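# Pick the ball up off its ring and hold it

## Task

Raise the ball so it sits at least four finger-widths of a human hand above the height it had on its ring, and keep it there in a steady, firm grasp without motion. It counts only if, when the score is taken, none of the hand's motors shows the word moving in hand_state; any other word there is treated as at rest.

## Robot and tools

ROBOT. One six-joint arm (UR7e type) whose root sits at (0, 0, +0.061) m in the scene frame, nearly level. On its flange is a right hand with sixteen motors: index, middle and ring fingers plus a thumb, rubber-capped at the tips. A rigid mast behind the palm side of the wrist can strike objects. Cameras: cam_high and cam_wrist, each 672x504.

FRAMES. The scene frame has its origin on the table top under the base, +z up, +y to the left when facing +x. Reported positions (m), orientations (quat_wxyz) and velocities are in the scene frame and may be off by a few cm. Pose offsets are in the Hand target's own axes: +z points along straightened fingers toward the tips, +x runs across the palm away from the thumb, +y points out of the palm face. The palm face lies at y = -0.062 m; curling fingers first swing their tips toward +y. Straight fingertips end about 0.156 m beyond the hand point in z.

execute_actions(actions, cameras). actions is a list of actions; each action is a table of 1 to 15 rows, one row per 1/30 s step, and a short table repeats its last row to fill 15 steps (0.5 s per action). Each row holds 24 numbers, all in [-1, 1]:
1-6: dx, dy, dz, rx, ry, rz. An offset, not a pose, measured from the Hand target at the action's beginning, in that target's axes; 1.0 = 0.6 m or 180 degrees; rx, ry, rz form one rotation vector. Every row counts from that same starting target, so a repeated offset keeps adding motion across actions.
7-22: absolute goals for the hand hinges in this order: index_abd, index_mcp, index_pip, index_dip, middle_abd, middle_mcp, middle_pip, middle_dip, ring_abd, ring_mcp, ring_pip, ring_dip, thumb_cmc, thumb_axl, thumb_mcp, thumb_ipl. Each maps linearly between the hinge stops (degrees at +1 / at -1; value when straight): finger _abd (-60, +60; +0.00), _mcp (-18, +128; +0.75), _pip (-29, +108; +0.58), _dip (-21, +117; +0.70); thumb_cmc (-20, +120; +0.71), thumb_axl (-27, +140; +0.68), thumb_mcp (-69, +109; +0.23), thumb_ipl (-77, +108; +0.17). Moving toward -1 curls fingers toward the palm and swings the thumb round in front of it.
23: current_limit, scaling -1..+1 to 0..550 mA (floor 11 mA); also caps hinge speed; very low values may not lift a finger.
24: speed, set-point rate = (speed + 1) / 2 of 8.5 rad/s.
Starting values: current_limit +0.4, speed -0.6; the last values sent persist. cameras: list of names, ["all"], or []; images come by default only with an empty actions list. An empty list also just reports state.

move(target, speed, blend, stop_force, zero, blocking, cameras). target is one 24-number row or a list of up to 15 rows; every row's offsets count from the same current Hand target (not chained), in its axes, same scale as above. speed: path top speed in m/s, 0.002 to 3.6, default 0.25 (turns up to twice that in rad/s); one value or one per target. blend: corner rounding in m per target, 0 = full stop. stop_force: 3 to 120 N; the path halts when the wrist sensor feels that much push against travel; use it slowly for approaching surfaces, never when moving away from a contact or rotating. zero (default true) re-zeros before the move. blocking=false returns after 0.5 s while moving (not allowed with stop_force). Paths longer than 10 s fall short. The result adds a move: line: done (within 3 mm and 2 degrees), off_target, moving, held, fault, plus which limits acted (paced, held).

wait(seconds 0 to 10); stop() brakes a running move; zoom_image(camera cam_high or cam_wrist, region [x0, y0, x1, y1] in pixels, at most 504 by 504, only for the newest images); zero_wrist_force(); read_manual(section "licences"); finished_scene(scene 1 to 3). After the call ending scene 1, make no further calls in that reply.

RESULTS. State gives end_effector_position, end_effector_quat_wxyz and velocities. Hand target is the last commanded pose after clipping; the hand often rests short of it, and the next command (even all zeros) re-requests it. Orientation commands are clipped to within 32 degrees of the measured one. Hand lines, one value per motor in the order above: hand_goal, hand_measured, hand_current_ma, hand_state (moving, goal, blocked, overload), hand_current_limit, hand_speed. A finger squeezes only while its goal lies past the object surface. To keep the hand as it is, resend exactly the last sixteen numbers plus current_limit and speed; at a scene start, read a result first and copy what it shows. Wrist force/torque lines are in the end effector axes, with a peak line; Joint torques are total drive outputs.

AVOID. Torque limits: 130 N m for the first three joints, 24.3 N m for each wrist joint; a net external force near 150 N also faults. Either fault freezes the arm for 10 s and drops hand commands. Commanding even slightly into a firm surface can fault, and faster contact hits harder. A motor drawing 495 mA or more for 5 s shuts down for 10 s, so grip with moderate goals past the ball. Do not route the path near the arm's base. Heat from stretched or strained poses triggers MOTOR HOT and, at 85 C, a long brake stop. Do not knock the ball off the table, drop it, or release it while it moves; something may nudge loose objects now and then. For the goal, end with all hand motors at goal or blocked, not moving.

Each tool is called after ">>>" by a JSON object that holds its "method" and its "body", one argument or row to a line.

## Session

>>> {"method": "execute_actions", "body": {
  "actions": []
}}

Scene clock: 0.00 s.
end_effector_position=(+0.4504, -0.0757, +0.2903) hand_goal=(+0.000, +0.754, +0.576, +0.696, +0.000, +0.754, +0.576, +0.696, +0.000, +0.754, +0.576, +0.696, +0.714, +0.678, +0.226, +0.168) hand_measured=(+0.000, +0.754, +0.576, +0.696, +0.000, +0.754, +0.576, +0.696, +0.000, +0.754, +0.576, +0.696, +0.714, +0.678, +0.226, +0.168) hand_current_ma=(+0, +0, +0, +0, +0, +0, +0, +0, +0, +0, +0, +0, +0, +0, +0, +0) hand_state=(goal, goal, goal, goal, goal, goal, goal, goal, goal, goal, goal, goal, goal, goal, goal, goal) hand_current_limit=0.40 hand_speed=-0.60 end_effector_quat_wxyz=(-0.037, -0.411, +0.893, +0.177)
Joint positions: [-0.575 -1.33 1.659 -1.562 -1.457 3.238]
Joint velocities: within noise
Joint torques (N m): no reading
Wrist force (N): no reading
Wrist torque (N m): no reading
Wrist force, peak (N): no reading
Hand target: +0.4504, -0.0757, +0.2903; -0.037, -0.411, +0.893, +0.177

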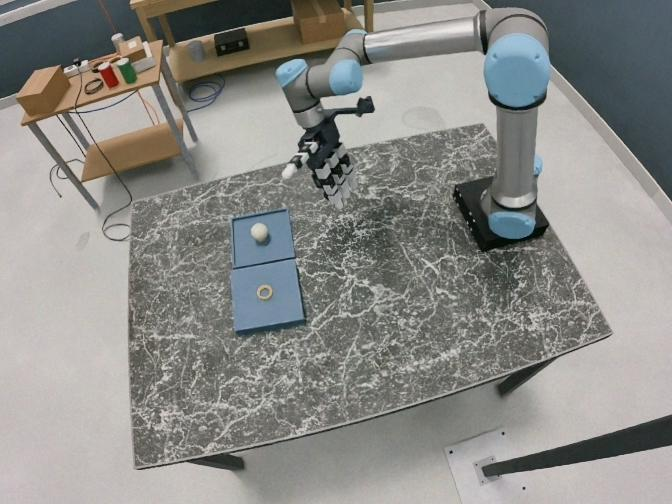

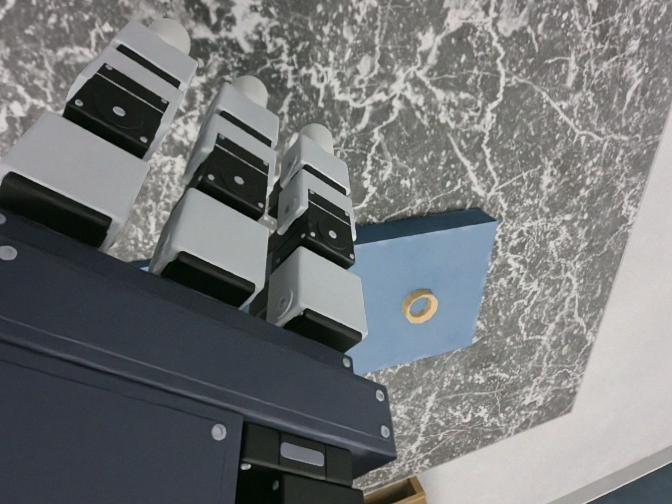

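>>> {"method": "zoom_image", "body": {
  "camera": "cam_high",
  "region": [220, 190, 320, 340]
}}

>>> {"method": "zoom_image", "body": {
  "camera": "cam_high",
  "region": [270, 40, 420, 220]
}}

>>> {"method": "zoom_image", "body": {
  "camera": "cam_high",
  "region": [400, 0, 600, 260]
}}

Scaled by 3.360 from the camera's 672x504 image, which has a finer 960x720 frame.

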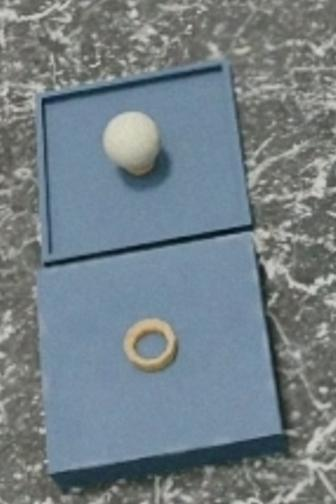

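Scaled by 2.800 from the camera's 672x504 image, which has a finer 960x720 frame.

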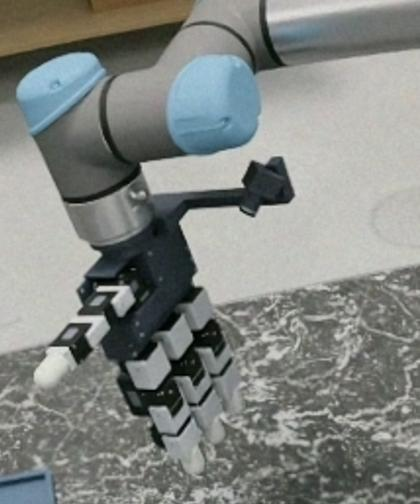

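Scaled by 1.938 from the camera's 672x504 image, which has a finer 960x720 frame.

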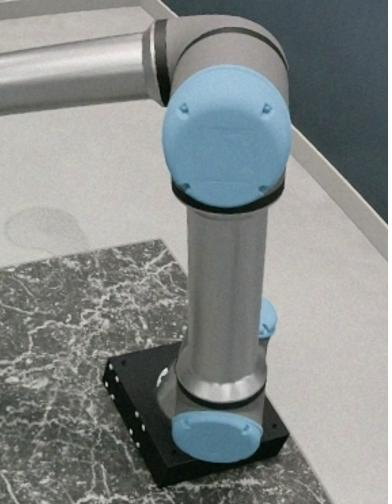

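>>> {"method": "move", "body": {
  "target": [-0.263,-0.327,-0.027,0.4155,-0.059,-0.242,0,0.986,-0.518,0.551,0,0.986,-0.518,0.551,0,0.986,-0.518,0.551,-0.686,0.678,0.169,-0.373,0.4,-0.6],
  "speed": 0.4,
  "cameras": ["all"]
}}

Scene clock: 110.63 s.
end_effector_position=(+0.6994, -0.0798, +0.2498) hand_goal=(+0.000, +0.986, -0.518, +0.552, +0.000, +0.986, -0.518, +0.552, +0.000, +0.986, -0.518, +0.552, -0.686, +0.678, +0.170, -0.372) hand_measured=(+0.000, +0.982, -0.516, +0.554, +0.000, +0.980, -0.516, +0.554, +0.000, +0.980, -0.516, +0.556, -0.684, +0.678, +0.168, -0.370) hand_current_ma=(+0, -24, +12, +13, +0, -28, +12, +14, +0, -27, +11, +14, +6, -4, -14, +8) hand_state=(goal, goal, goal, goal, goal, goal, goal, goal, goal, goal, goal, goal, goal, goal, goal, goal) hand_current_limit=0.40 hand_speed=-0.60 end_effector_quat_wxyz=(-0.352, +0.613, -0.613, +0.353)
Joint positions: [-0.407 -1.131 1.827 -3.273 -1.21 2.912]
Joint torques (N m): [-7.75 -25.29 -26.19 -5.82 1.91 2.04]
Wrist force (N): [-0.1 1.2 -0.2]
Wrist torque (N m): [0.22 0.03 0.14]
Wrist force, peak (N): [-0.6 1.7 0.1]
Hand target: +0.6994, -0.0798, +0.2498; -0.352, +0.613, -0.613, +0.353
Off the commanded pose: 0.000 m, 0 deg.
move: done

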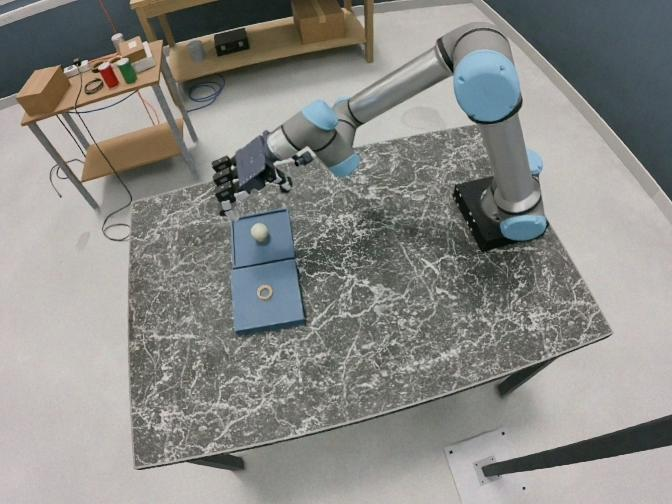

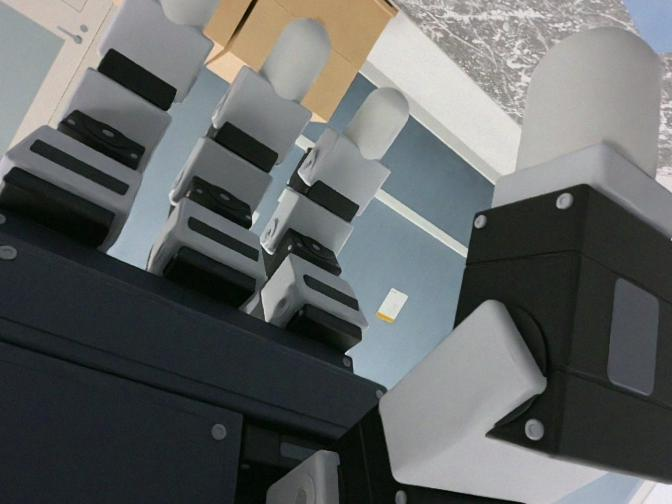

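>>> {"method": "move", "body": {
  "target": [0.267,0.151,-0.394,-0.4155,0.059,0.242,0,0.754,0.576,0.696,0,0.754,0.576,0.696,0,0.754,0.576,0.696,0.714,0.678,0.226,0.168,0.4,-0.6],
  "speed": 0.4,
  "cameras": ["all"]
}}

>>> {"method": "zoom_image", "body": {
  "camera": "cam_wrist",
  "region": [250, 100, 670, 415]
}}

>>> {"method": "zoom_image", "body": {
  "camera": "cam_high",
  "region": [250, 40, 410, 200]
}}

Scene clock: 127.23 s.
end_effector_position=(+0.4494, -0.2398, +0.2905) hand_goal=(+0.000, +0.754, +0.576, +0.696, +0.000, +0.754, +0.576, +0.696, +0.000, +0.754, +0.576, +0.696, +0.714, +0.678, +0.226, +0.168) hand_measured=(+0.000, +0.754, +0.574, +0.694, +0.000, +0.754, +0.574, +0.694, +0.000, +0.754, +0.574, +0.694, +0.714, +0.678, +0.220, +0.164) hand_current_ma=(+0, -1, -10, -12, +0, -2, -10, -12, +0, -2, -10, -13, +3, -4, -39, -21) hand_state=(goal, goal, goal, goal, goal, goal, goal, goal, goal, goal, goal, goal, goal, goal, goal, goal) hand_current_limit=0.40 hand_speed=-0.60 end_effector_quat_wxyz=(-0.037, -0.411, +0.893, +0.177)
Joint positions: [-0.784 -1.157 1.415 -1.476 -1.528 3.04]
Joint torques (N m): [-13.56 -25.44 -27.97 0.96 -1.46 1.98]
Wrist force (N): [0.4 0.3 0.0]
Wrist torque (N m): [0.03 -0.06 0.04]
Wrist force, peak (N): [-1.2 2.1 0.4]
Hand target: +0.4494, -0.2398, +0.2905; -0.037, -0.411, +0.893, +0.177
Off the commanded pose: 0.000 m, 0 deg.
move: done

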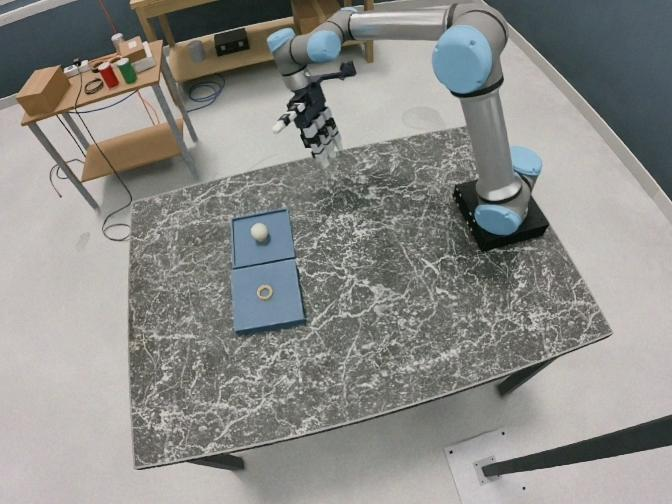

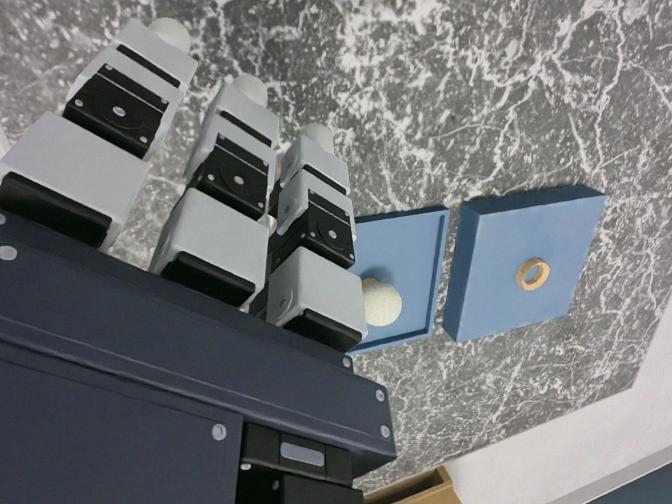

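Scaled by 1.200 from the camera's 672x504 image, which has a finer 960x720 frame.

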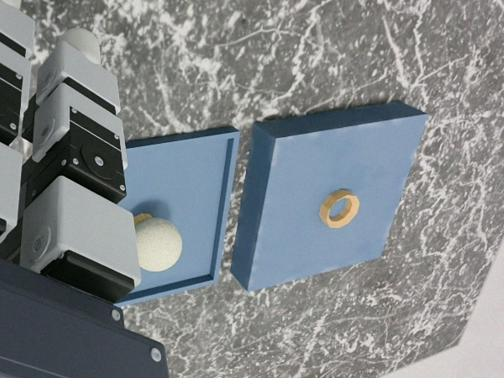

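Scaled by 3.150 from the camera's 672x504 image, which has a finer 960x720 frame.

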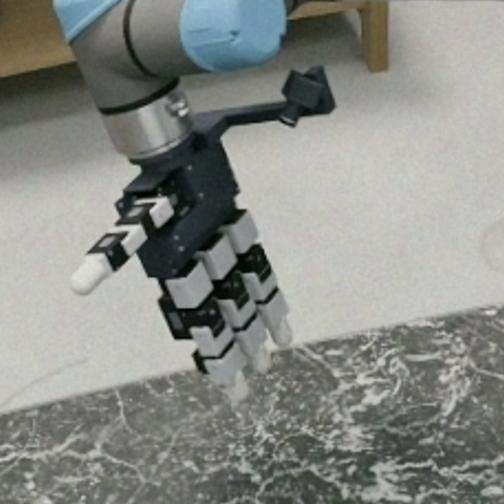

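>>> {"method": "move", "body": {
  "target": [-0.4295,-0.275,0.149,0.4155,-0.059,-0.242,0,0.986,-0.518,0.551,0,0.986,-0.518,0.551,0,0.986,-0.518,0.551,-0.686,0.678,0.169,-0.373,0.4,-0.6],
  "speed": 0.4,
  "cameras": ["all"]
}}

>>> {"method": "zoom_image", "body": {
  "camera": "cam_high",
  "region": [190, 120, 350, 300]
}}

Scene clock: 146.57 s.
end_effector_position=(+0.7193, -0.1204, +0.1700) hand_goal=(+0.000, +0.986, -0.518, +0.552, +0.000, +0.986, -0.518, +0.552, +0.000, +0.986, -0.518, +0.552, -0.686, +0.678, +0.170, -0.372) hand_measured=(+0.000, +0.982, -0.516, +0.554, +0.000, +0.980, -0.516, +0.554, +0.000, +0.980, -0.516, +0.556, -0.684, +0.678, +0.168, -0.370) hand_current_ma=(+0, -24, +12, +13, +0, -28, +12, +14, +0, -27, +11, +14, +6, -4, -14, +8) hand_state=(goal, goal, goal, goal, goal, goal, goal, goal, goal, goal, goal, goal, goal, goal, goal, goal) hand_current_limit=0.40 hand_speed=-0.60 end_effector_quat_wxyz=(-0.352, +0.613, -0.613, +0.353)
Joint positions: [-0.459 -0.95 1.786 -3.403 -1.167 2.882]
Joint torques (N m): [12.68 -28.97 -24.74 -5.71 2.05 2.01]
Wrist force (N): [-0.4 1.3 -0.1]
Wrist torque (N m): [0.22 0.05 0.04]
Wrist force, peak (N): [-0.7 1.6 0.2]
Hand target: +0.7193, -0.1204, +0.1700; -0.352, +0.613, -0.613, +0.353
Off the commanded pose: 0.000 m, 0 deg.
move: done

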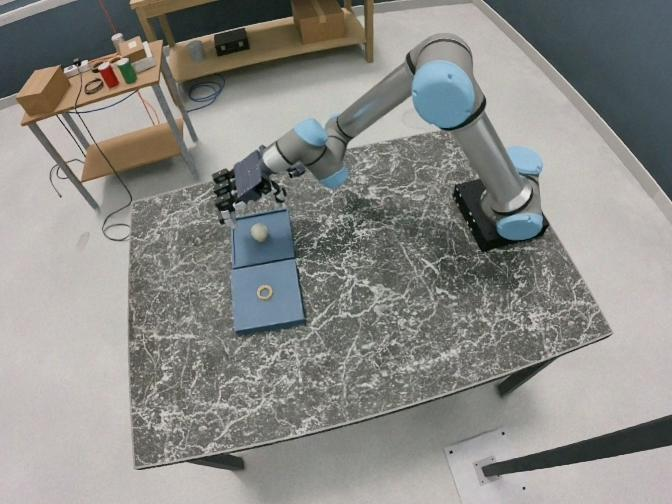

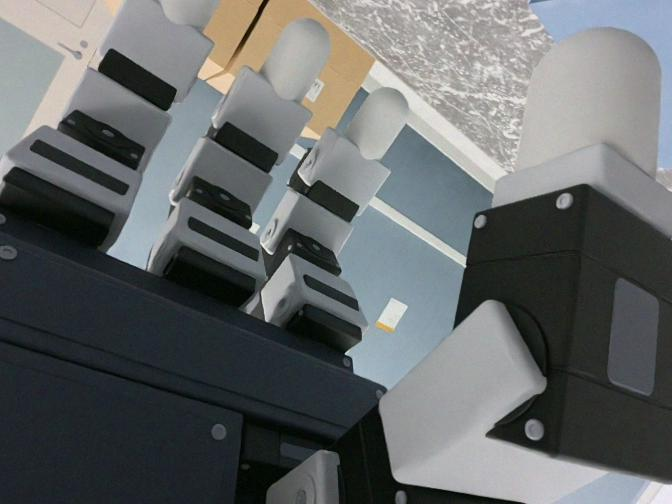

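Scaled by 2.800 from the camera's 672x504 image, which has a finer 960x720 frame.

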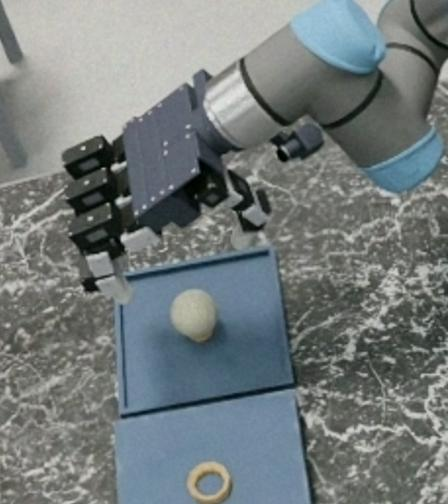

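>>> {"method": "move", "body": {
  "target": [0,0.101,0.0583,0,0,0,0,0.986,-0.518,0.551,0,0.986,-0.518,0.551,0,0.986,-0.518,0.551,-0.686,0.678,0.169,-0.373,0.4,-0.6],
  "speed": 0.15,
  "cameras": ["all"]
}}

>>> {"method": "zoom_image", "body": {
  "camera": "cam_high",
  "region": [190, 150, 330, 290]
}}

Scene clock: 152.37 s.
end_effector_position=(+0.7190, -0.1205, +0.1001) hand_goal=(+0.000, +0.986, -0.518, +0.552, +0.000, +0.986, -0.518, +0.552, +0.000, +0.986, -0.518, +0.552, -0.686, +0.678, +0.170, -0.372) hand_measured=(+0.000, +0.980, -0.516, +0.554, +0.000, +0.980, -0.516, +0.554, +0.000, +0.980, -0.516, +0.556, -0.684, +0.678, +0.168, -0.370) hand_current_ma=(+0, -27, +12, +13, +0, -32, +11, +14, +0, -31, +11, +14, +6, -4, -14, +8) hand_state=(goal, goal, goal, goal, goal, goal, goal, goal, goal, goal, goal, goal, goal, goal, goal, goal) hand_current_limit=0.40 hand_speed=-0.60 end_effector_quat_wxyz=(-0.352, +0.613, -0.613, +0.353)
Joint positions: [-0.46 -0.816 1.794 -3.544 -1.166 2.882]
Joint torques (N m): [1 -31.38 -21.35 -5.75 0.43 1.89]
Wrist force (N): [-0.5 1.4 -0.5]
Wrist torque (N m): [0.27 0.06 0.09]
Wrist force, peak (N): [-0.5 2.7 0.0]
Hand target: +0.7190, -0.1204, +0.1000; -0.352, +0.613, -0.613, +0.353
Off the commanded pose: 0.000 m, 0 deg.
move: done

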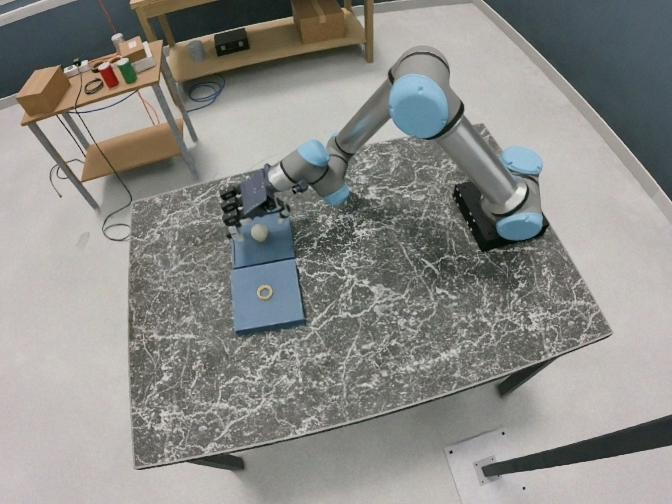

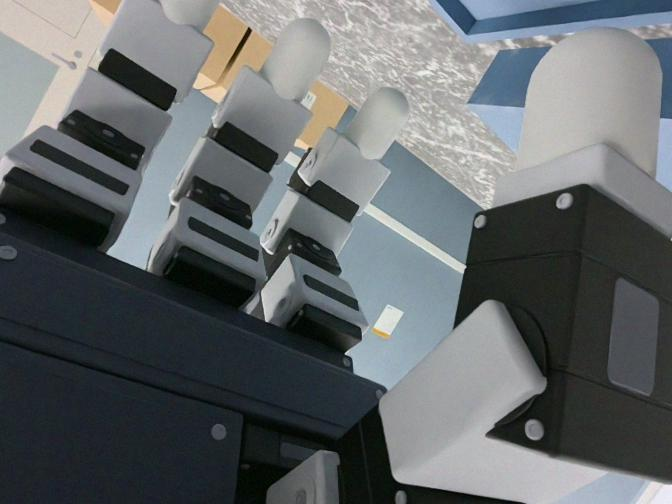

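Scaled by 3.600 from the camera's 672x504 image, which has a finer 960x720 frame.

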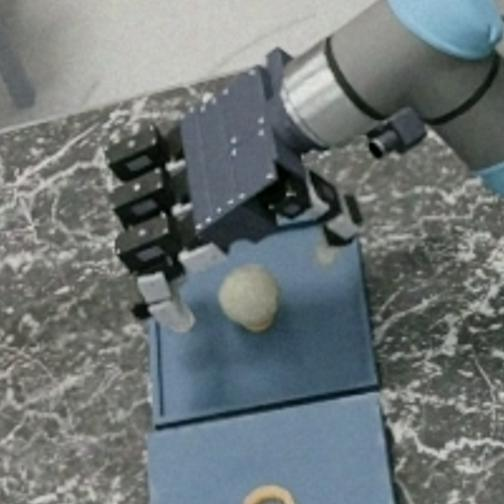

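>>> {"method": "move", "body": {
  "target": [0,0.0433,0.025,0,0,0,0,0.986,-0.518,0.551,0,0.986,-0.518,0.551,0,0.986,-0.518,0.551,-0.686,0.678,0.169,-0.373,0.4,-0.6],
  "speed": 0.1,
  "cameras": ["all"]
}}

>>> {"method": "zoom_image", "body": {
  "camera": "cam_high",
  "region": [200, 160, 320, 280]
}}

Scene clock: 159.70 s.
end_effector_position=(+0.7189, -0.1204, +0.0701) hand_goal=(+0.000, +0.986, -0.518, +0.552, +0.000, +0.986, -0.518, +0.552, +0.000, +0.986, -0.518, +0.552, -0.686, +0.678, +0.170, -0.372) hand_measured=(+0.000, +0.980, -0.516, +0.554, +0.000, +0.980, -0.516, +0.554, +0.000, +0.980, -0.516, +0.556, -0.684, +0.678, +0.168, -0.370) hand_current_ma=(+0, -27, +12, +13, +0, -32, +11, +14, +0, -31, +11, +14, +6, -4, -14, +8) hand_state=(goal, goal, goal, goal, goal, goal, goal, goal, goal, goal, goal, goal, goal, goal, goal, goal) hand_current_limit=0.40 hand_speed=-0.60 end_effector_quat_wxyz=(-0.352, +0.613, -0.613, +0.353)
Joint positions: [-0.46 -0.755 1.788 -3.599 -1.166 2.881]
Joint torques (N m): [-12.89 -32.03 -21 -5.92 2.02 1.26]
Wrist force (N): [-0.5 1.3 -0.5]
Wrist torque (N m): [0.25 0.09 0.11]
Wrist force, peak (N): [-0.6 1.9 0.1]
Hand target: +0.7189, -0.1204, +0.0700; -0.352, +0.613, -0.613, +0.353
Off the commanded pose: 0.000 m, 0 deg.
move: done

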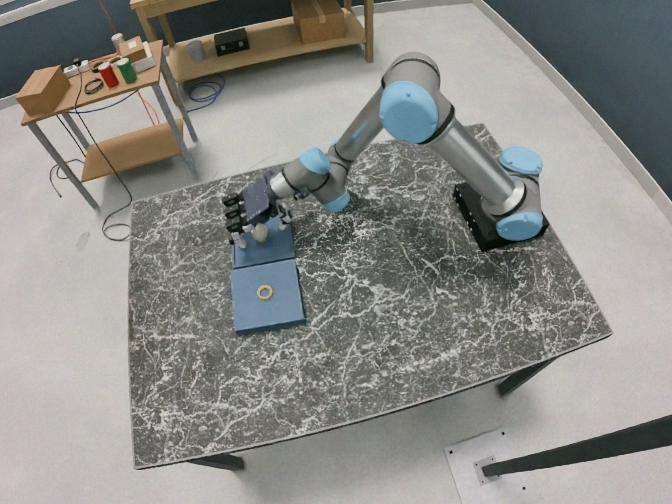

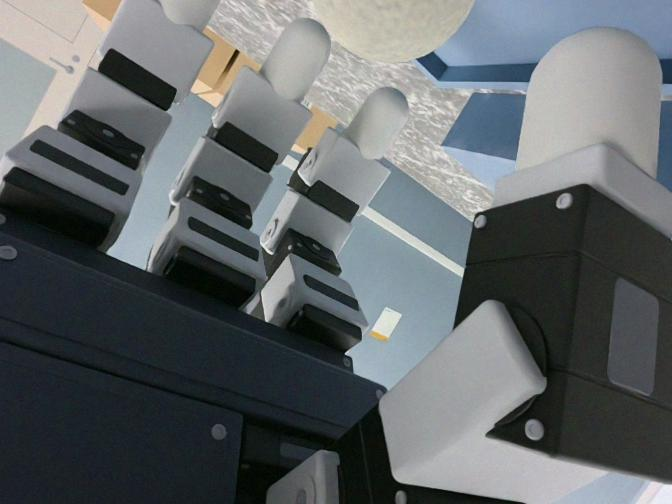

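Scaled by 4.200 from the camera's 672x504 image, which has a finer 960x720 frame.

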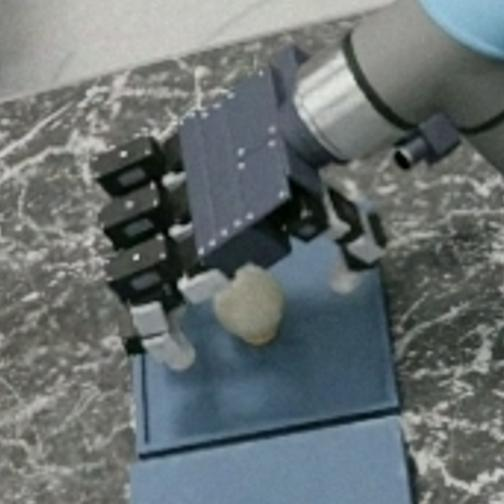

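>>> {"method": "move", "body": {
  "target": [0.0283,-0.0183,0.0318,0,0,0,0,0.986,-0.518,0.551,0,0.986,-0.518,0.551,0,0.986,-0.518,0.551,-0.686,0.678,0.169,-0.373,0.4,-0.6],
  "speed": 0.1,
  "cameras": ["all"]
}}

>>> {"method": "zoom_image", "body": {
  "camera": "cam_high",
  "region": [200, 160, 320, 280]
}}

Scene clock: 177.77 s.
end_effector_position=(+0.7409, -0.1374, +0.0700) hand_goal=(+0.000, +0.986, -0.518, +0.552, +0.000, +0.986, -0.518, +0.552, +0.000, +0.986, -0.518, +0.552, -0.686, +0.678, +0.170, -0.372) hand_measured=(+0.000, +0.980, -0.516, +0.554, +0.000, +0.980, -0.516, +0.554, +0.000, +0.980, -0.516, +0.556, -0.684, +0.678, +0.168, -0.370) hand_current_ma=(+0, -27, +11, +13, +0, -32, +11, +13, +0, -31, +11, +14, +6, -4, -14, +8) hand_state=(goal, goal, goal, goal, goal, goal, goal, goal, goal, goal, goal, goal, goal, goal, goal, goal) hand_current_limit=0.40 hand_speed=-0.60 end_effector_quat_wxyz=(-0.352, +0.613, -0.613, +0.353)
Joint positions: [-0.469 -0.722 1.705 -3.547 -1.159 2.877]
Joint torques (N m): [-12.77 -33.76 -22.54 -0.35 2.15 -1.05]
Wrist force (N): [-0.5 1.4 -0.2]
Wrist torque (N m): [0.24 0.08 0.16]
Wrist force, peak (N): [-0.6 1.7 -0.7]
Hand target: +0.7409, -0.1374, +0.0700; -0.352, +0.613, -0.613, +0.353
Off the commanded pose: 0.000 m, 0 deg.
move: done

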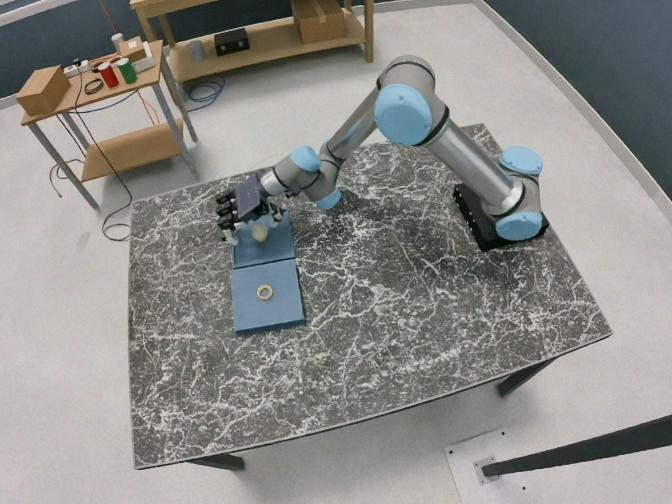

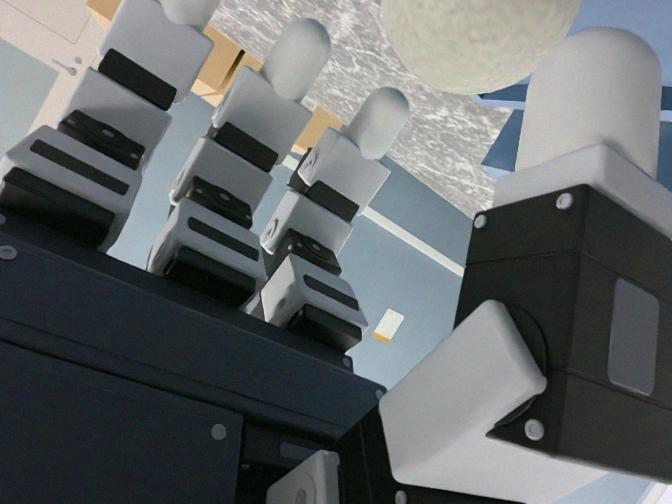

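Scaled by 4.200 from the camera's 672x504 image, which has a finer 960x720 frame.

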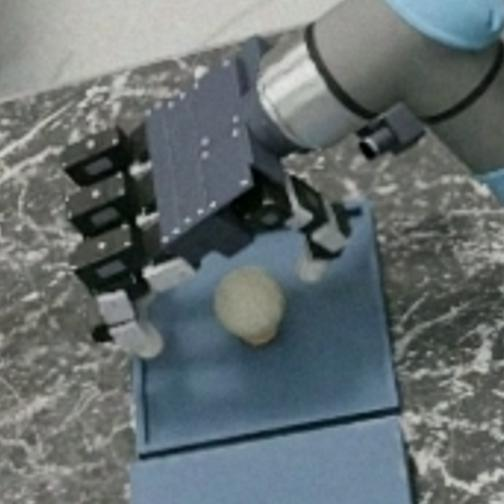

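>>> {"method": "move", "body": {
  "target": [0,0.0404,0.0233,0,0,0,0,0.986,-0.518,0.551,0,0.986,-0.518,0.551,0,0.986,-0.518,0.551,-0.686,0.678,0.169,-0.373,0.4,-0.6],
  "speed": 0.05,
  "cameras": ["all"],
  "stop_force": 5
}}

>>> {"method": "zoom_image", "body": {
  "camera": "cam_high",
  "region": [200, 160, 320, 280]
}}

Scene clock: 199.03 s.
end_effector_position=(+0.7408, -0.1375, +0.0420) hand_goal=(+0.000, +0.986, -0.518, +0.552, +0.000, +0.986, -0.518, +0.552, +0.000, +0.986, -0.518, +0.552, -0.686, +0.678, +0.170, -0.372) hand_measured=(+0.000, +0.980, -0.516, +0.554, +0.000, +0.980, -0.516, +0.554, +0.000, +0.980, -0.516, +0.556, -0.684, +0.678, +0.168, -0.370) hand_current_ma=(+0, -27, +11, +13, +0, -32, +11, +13, +0, -31, +11, +14, +6, -4, -14, +8) hand_state=(goal, goal, goal, goal, goal, goal, goal, goal, goal, goal, goal, goal, goal, goal, goal, goal) hand_current_limit=0.40 hand_speed=-0.60 end_effector_quat_wxyz=(-0.352, +0.613, -0.613, +0.353)
Joint positions: [-0.469 -0.666 1.695 -3.593 -1.159 2.876]
Joint torques (N m): [-10.25 -34.68 -21.9 -5.77 2.06 1.56]
Wrist force (N): [-0.5 1.3 0.0]
Wrist torque (N m): [0.21 0.06 0.16]
Wrist force, peak (N): [-0.7 1.8 -0.4]
Hand target: +0.7408, -0.1374, +0.0420; -0.352, +0.613, -0.613, +0.353
Off the commanded pose: 0.000 m, 0 deg.
move: done

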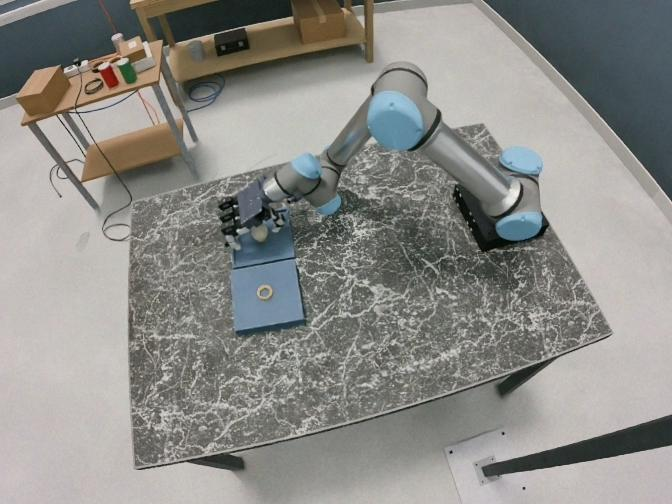

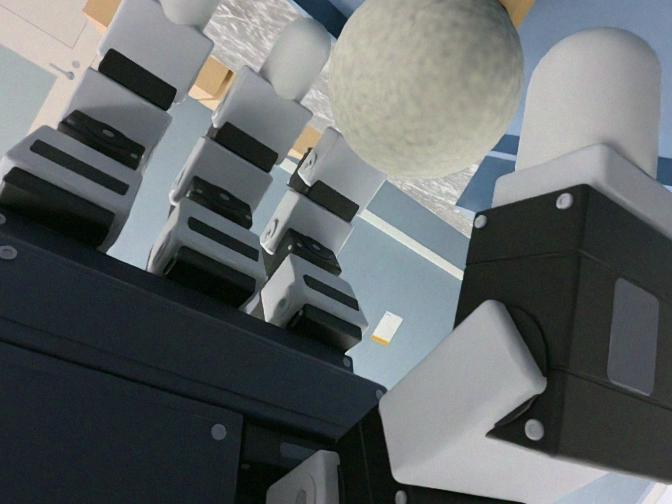

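Scaled by 4.200 from the camera's 672x504 image, which has a finer 960x720 frame.

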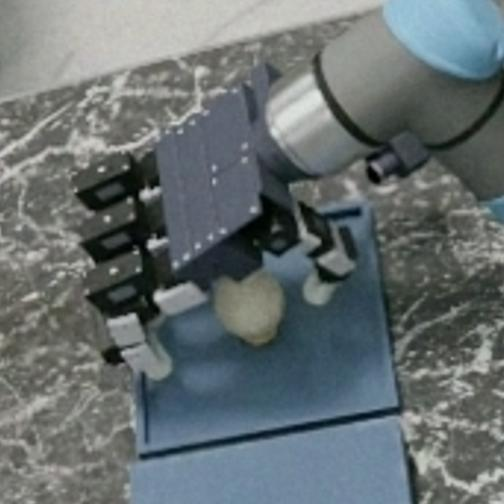

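>>> {"method": "move", "body": {
  "target": [0,0.0043,0.0025,0,0,0,0,0.986,-0.518,0.551,0,0.986,-0.518,0.551,0,0.986,-0.518,0.551,-0.686,0.678,0.169,-0.373,0.4,-0.6],
  "speed": 0.05
}}

>>> {"method": "move", "body": {
  "target": [0,0,0,0,0,0,0,0.589,-0.664,0.26,0,0.589,-0.664,0.26,0,0.986,-0.518,0.551,-0.686,0.678,-0.169,-0.427,0.2,-0.9],
  "speed": 0.05,
  "cameras": ["all"]
}}

>>> {"method": "zoom_image", "body": {
  "camera": "cam_high",
  "region": [200, 160, 320, 280]
}}

Scene clock: 209.23 s.
end_effector_position=(+0.7408, -0.1374, +0.0390) hand_goal=(+0.000, +0.986, -0.518, +0.552, +0.000, +0.986, -0.518, +0.552, +0.000, +0.986, -0.518, +0.552, -0.686, +0.678, +0.170, -0.372) hand_measured=(+0.000, +0.980, -0.516, +0.554, +0.000, +0.980, -0.516, +0.554, +0.000, +0.980, -0.516, +0.556, -0.684, +0.678, +0.168, -0.370) hand_current_ma=(+0, -27, +11, +13, +0, -32, +11, +13, +0, -31, +11, +14, +6, -4, -14, +8) hand_state=(goal, goal, goal, goal, goal, goal, goal, goal, goal, goal, goal, goal, goal, goal, goal, goal) hand_current_limit=0.40 hand_speed=-0.60 end_effector_quat_wxyz=(-0.352, +0.613, -0.613, +0.353)
Joint positions: [-0.469 -0.66 1.694 -3.597 -1.159 2.876]
Joint torques (N m): [-8.36 -35.53 -21.49 -5.79 1.88 0.7]
Wrist force (N): [-0.7 1.2 -0.1]
Wrist torque (N m): [0.20 0.09 0.14]
Wrist force, peak (N): [-0.6 1.7 -0.3]
Hand target: +0.7408, -0.1375, +0.0390; -0.352, +0.613, -0.613, +0.353
Off the commanded pose: 0.000 m, 0 deg.
move: done

Scene clock: 210.60 s.
end_effector_position=(+0.7408, -0.1374, +0.0390) hand_goal=(+0.000, +0.590, -0.664, +0.260, +0.000, +0.590, -0.664, +0.260, +0.000, +0.986, -0.518, +0.552, -0.686, +0.678, -0.168, -0.426) hand_measured=(+0.000, +0.652, -0.644, +0.274, +0.000, +0.732, -0.634, +0.284, +0.000, +0.980, -0.516, +0.556, -0.674, +0.684, +0.094, -0.406) hand_current_ma=(+0, +318, +99, +71, +0, +330, +141, +117, +0, -31, +11, +14, +56, +38, +329, +123) hand_state=(goal, blocked, blocked, goal, goal, blocked, blocked, blocked, goal, goal, goal, goal, goal, goal, blocked, goal) hand_current_limit=0.20 hand_speed=-0.90 end_effector_quat_wxyz=(-0.352, +0.613, -0.613, +0.353)
Joint positions: [-0.469 -0.66 1.694 -3.597 -1.159 2.876]
Joint torques (N m): [-13.23 -37.47 -19.74 -5.17 1.51 -0.84]
Wrist force (N): [-0.8 -0.2 0.3]
Wrist torque (N m): [0.25 0.02 0.20]
Wrist force, peak (N): [-1.1 1.7 -2.3]
Hand target: +0.7408, -0.1375, +0.0390; -0.352, +0.613, -0.613, +0.353
Off the commanded pose: 0.000 m, 0 deg.
move: done

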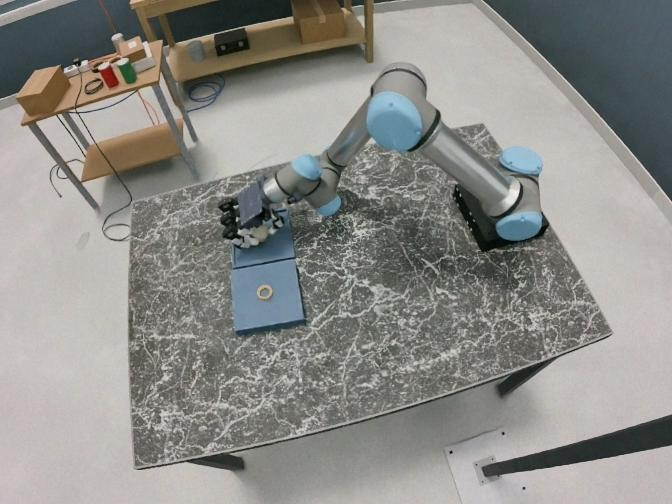

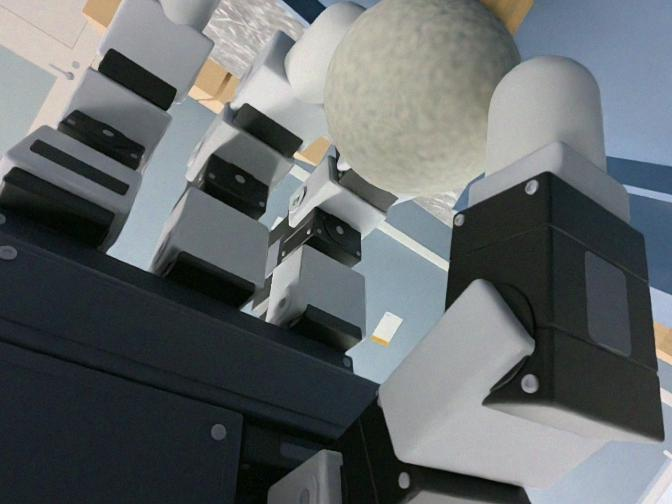

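Scaled by 4.200 from the camera's 672x504 image, which has a finer 960x720 frame.

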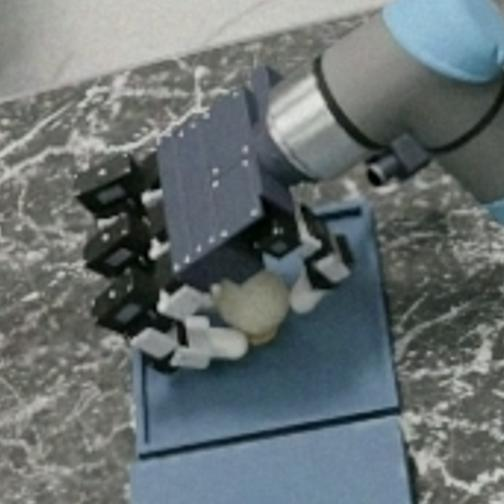

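>>> {"method": "move", "body": {
  "target": [0,0,0,0,0,0,0,0.54,-0.69,0.2,0,0.589,-0.7,0.2,0,0.986,-0.518,0.551,-0.686,0.678,-0.22,-0.45,0.3,-0.9],
  "speed": 0.05
}}

>>> {"method": "move", "body": {
  "target": [0,-0.026,-0.015,0,0,0,0,0.54,-0.69,0.2,0,0.589,-0.7,0.2,0,0.986,-0.518,0.551,-0.686,0.678,-0.22,-0.45,0.3,-0.9],
  "speed": 0.04,
  "cameras": ["all"]
}}

>>> {"method": "zoom_image", "body": {
  "camera": "cam_high",
  "region": [200, 160, 320, 280]
}}

Scene clock: 217.33 s.
end_effector_position=(+0.7408, -0.1375, +0.0390) hand_goal=(+0.000, +0.540, -0.690, +0.200, +0.000, +0.590, -0.700, +0.200, +0.000, +0.986, -0.518, +0.552, -0.686, +0.678, -0.220, -0.450) hand_measured=(+0.000, +0.580, -0.650, +0.214, +0.000, +0.686, -0.650, +0.218, +0.000, +0.980, -0.516, +0.556, -0.678, +0.680, +0.154, -0.406) hand_current_ma=(+0, +205, +188, +66, +0, +356, +245, +85, +0, -31, +11, +14, +36, +12, +358, +283) hand_state=(goal, blocked, blocked, goal, goal, blocked, blocked, goal, goal, goal, goal, goal, goal, goal, blocked, blocked) hand_current_limit=0.30 hand_speed=-0.90 end_effector_quat_wxyz=(-0.352, +0.613, -0.613, +0.353)
Joint positions: [-0.469 -0.66 1.694 -3.597 -1.159 2.876]
Joint torques (N m): [-11.94 -45.29 -7.22 -2.92 -0.44 -0.8]
Wrist force (N): [-0.3 1.4 0.0]
Wrist torque (N m): [0.29 0.05 0.16]
Wrist force, peak (N): [-1.4 -0.3 0.8]
Hand target: +0.7408, -0.1375, +0.0390; -0.352, +0.613, -0.613, +0.353
Off the commanded pose: 0.000 m, 0 deg.
move: done

Scene clock: 218.17 s.
end_effector_position=(+0.7409, -0.1375, +0.0569) hand_goal=(+0.000, +0.540, -0.690, +0.200, +0.000, +0.590, -0.700, +0.200, +0.000, +0.986, -0.518, +0.552, -0.686, +0.678, -0.220, -0.450) hand_measured=(+0.000, +0.576, -0.652, +0.214, +0.000, +0.680, -0.650, +0.218, +0.000, +0.980, -0.516, +0.556, -0.678, +0.680, +0.158, -0.406) hand_current_ma=(+0, +182, +180, +66, +0, +357, +245, +85, +0, -31, +11, +14, +36, +12, +358, +283) hand_state=(goal, blocked, blocked, goal, goal, blocked, blocked, goal, goal, goal, goal, goal, goal, goal, blocked, blocked) hand_current_limit=0.30 hand_speed=-0.90 end_effector_quat_wxyz=(-0.352, +0.613, -0.613, +0.353)
Joint positions: [-0.469 -0.696 1.701 -3.569 -1.159 2.876]
Joint torques (N m): [10.85 -62.79 -6.13 0.1 -1 1.81]
Wrist force (N): [-0.7 2.4 0.0]
Wrist torque (N m): [0.34 0.09 0.15]
Wrist force, peak (N): [-0.6 2.4 0.3]
Hand target: +0.7409, -0.1374, +0.0570; -0.352, +0.613, -0.613, +0.353
Off the commanded pose: 0.000 m, 0 deg.
move: done

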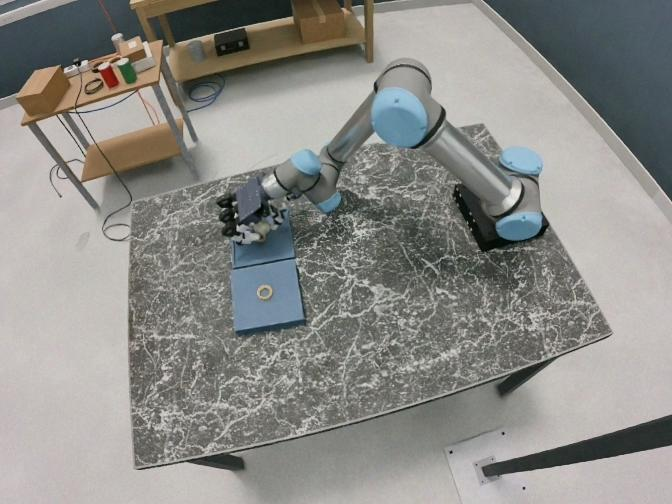

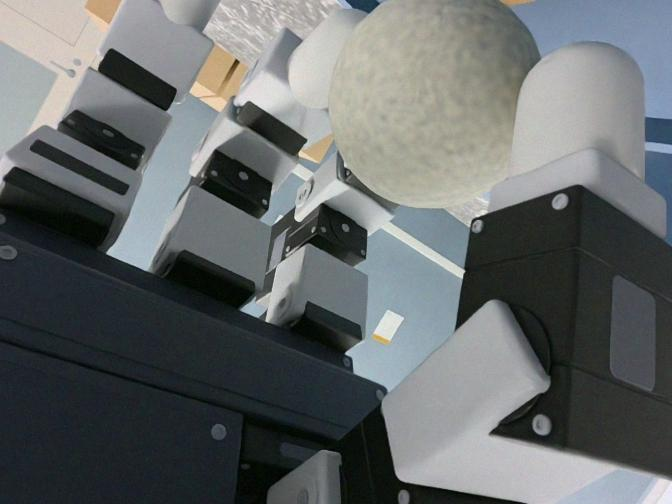

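Scaled by 4.200 from the camera's 672x504 image, which has a finer 960x720 frame.

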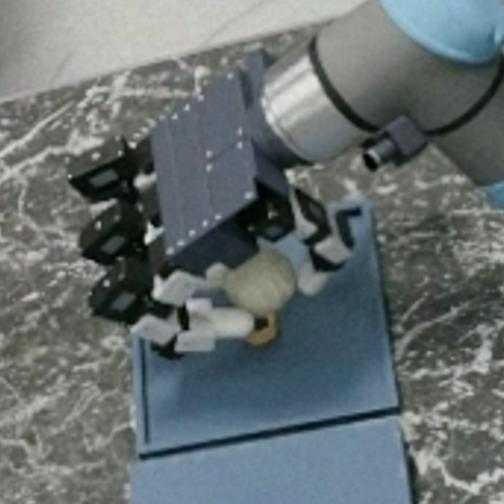

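>>> {"method": "move", "body": {
  "target": [0,-0.13,-0.075,0,0,0,0,0.54,-0.69,0.2,0,0.589,-0.7,0.2,0,0.986,-0.518,0.551,-0.686,0.678,-0.22,-0.45,0.3,-0.9],
  "speed": 0.12,
  "cameras": ["all"]
}}

>>> {"method": "finished_scene", "body": {
  "scene": 1
}}

Scene clock: 223.60 s.
end_effector_position=(+0.7412, -0.1373, +0.1470) hand_goal=(+0.000, +0.540, -0.690, +0.200, +0.000, +0.590, -0.700, +0.200, +0.000, +0.986, -0.518, +0.552, -0.686, +0.678, -0.220, -0.450) hand_measured=(+0.000, +0.574, -0.654, +0.214, +0.000, +0.678, -0.650, +0.218, +0.000, +0.980, -0.516, +0.556, -0.678, +0.680, +0.160, -0.406) hand_current_ma=(+0, +177, +178, +66, +0, +357, +245, +85, +0, -32, +11, +14, +37, +12, +358, +283) hand_state=(goal, blocked, blocked, goal, goal, blocked, blocked, goal, goal, goal, goal, goal, goal, goal, blocked, blocked) hand_current_limit=0.30 hand_speed=-0.90 end_effector_quat_wxyz=(-0.352, +0.613, -0.613, +0.353)
Joint positions: [-0.468 -0.867 1.709 -3.406 -1.16 2.877]
Joint torques (N m): [4.27 -58.78 -24.57 -0.18 -0.26 -1.1]
Wrist force (N): [0.0 2.1 0.1]
Wrist torque (N m): [0.29 0.00 0.13]
Wrist force, peak (N): [-0.5 3.2 0.5]
Hand target: +0.7412, -0.1374, +0.1470; -0.352, +0.613, -0.613, +0.353
Off the commanded pose: 0.000 m, 0 deg.
move: done

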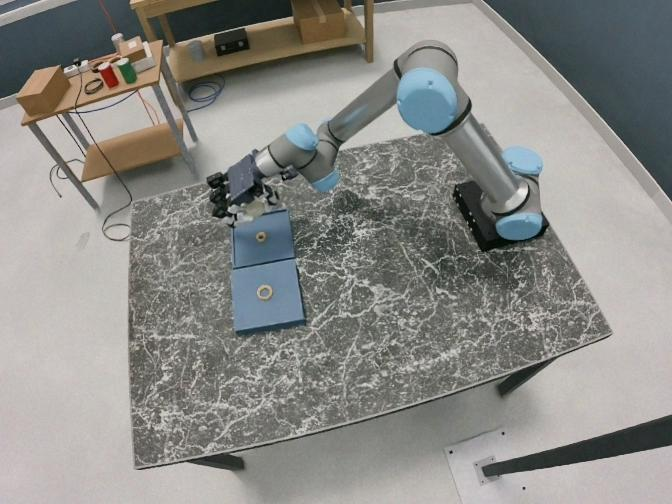

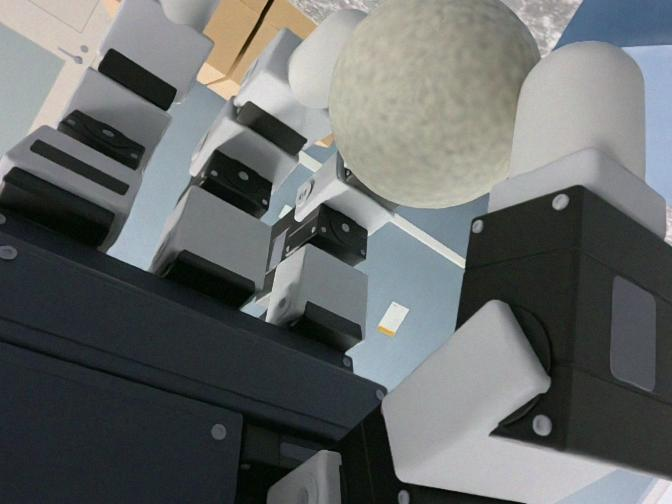

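The scene is finished: the task was done.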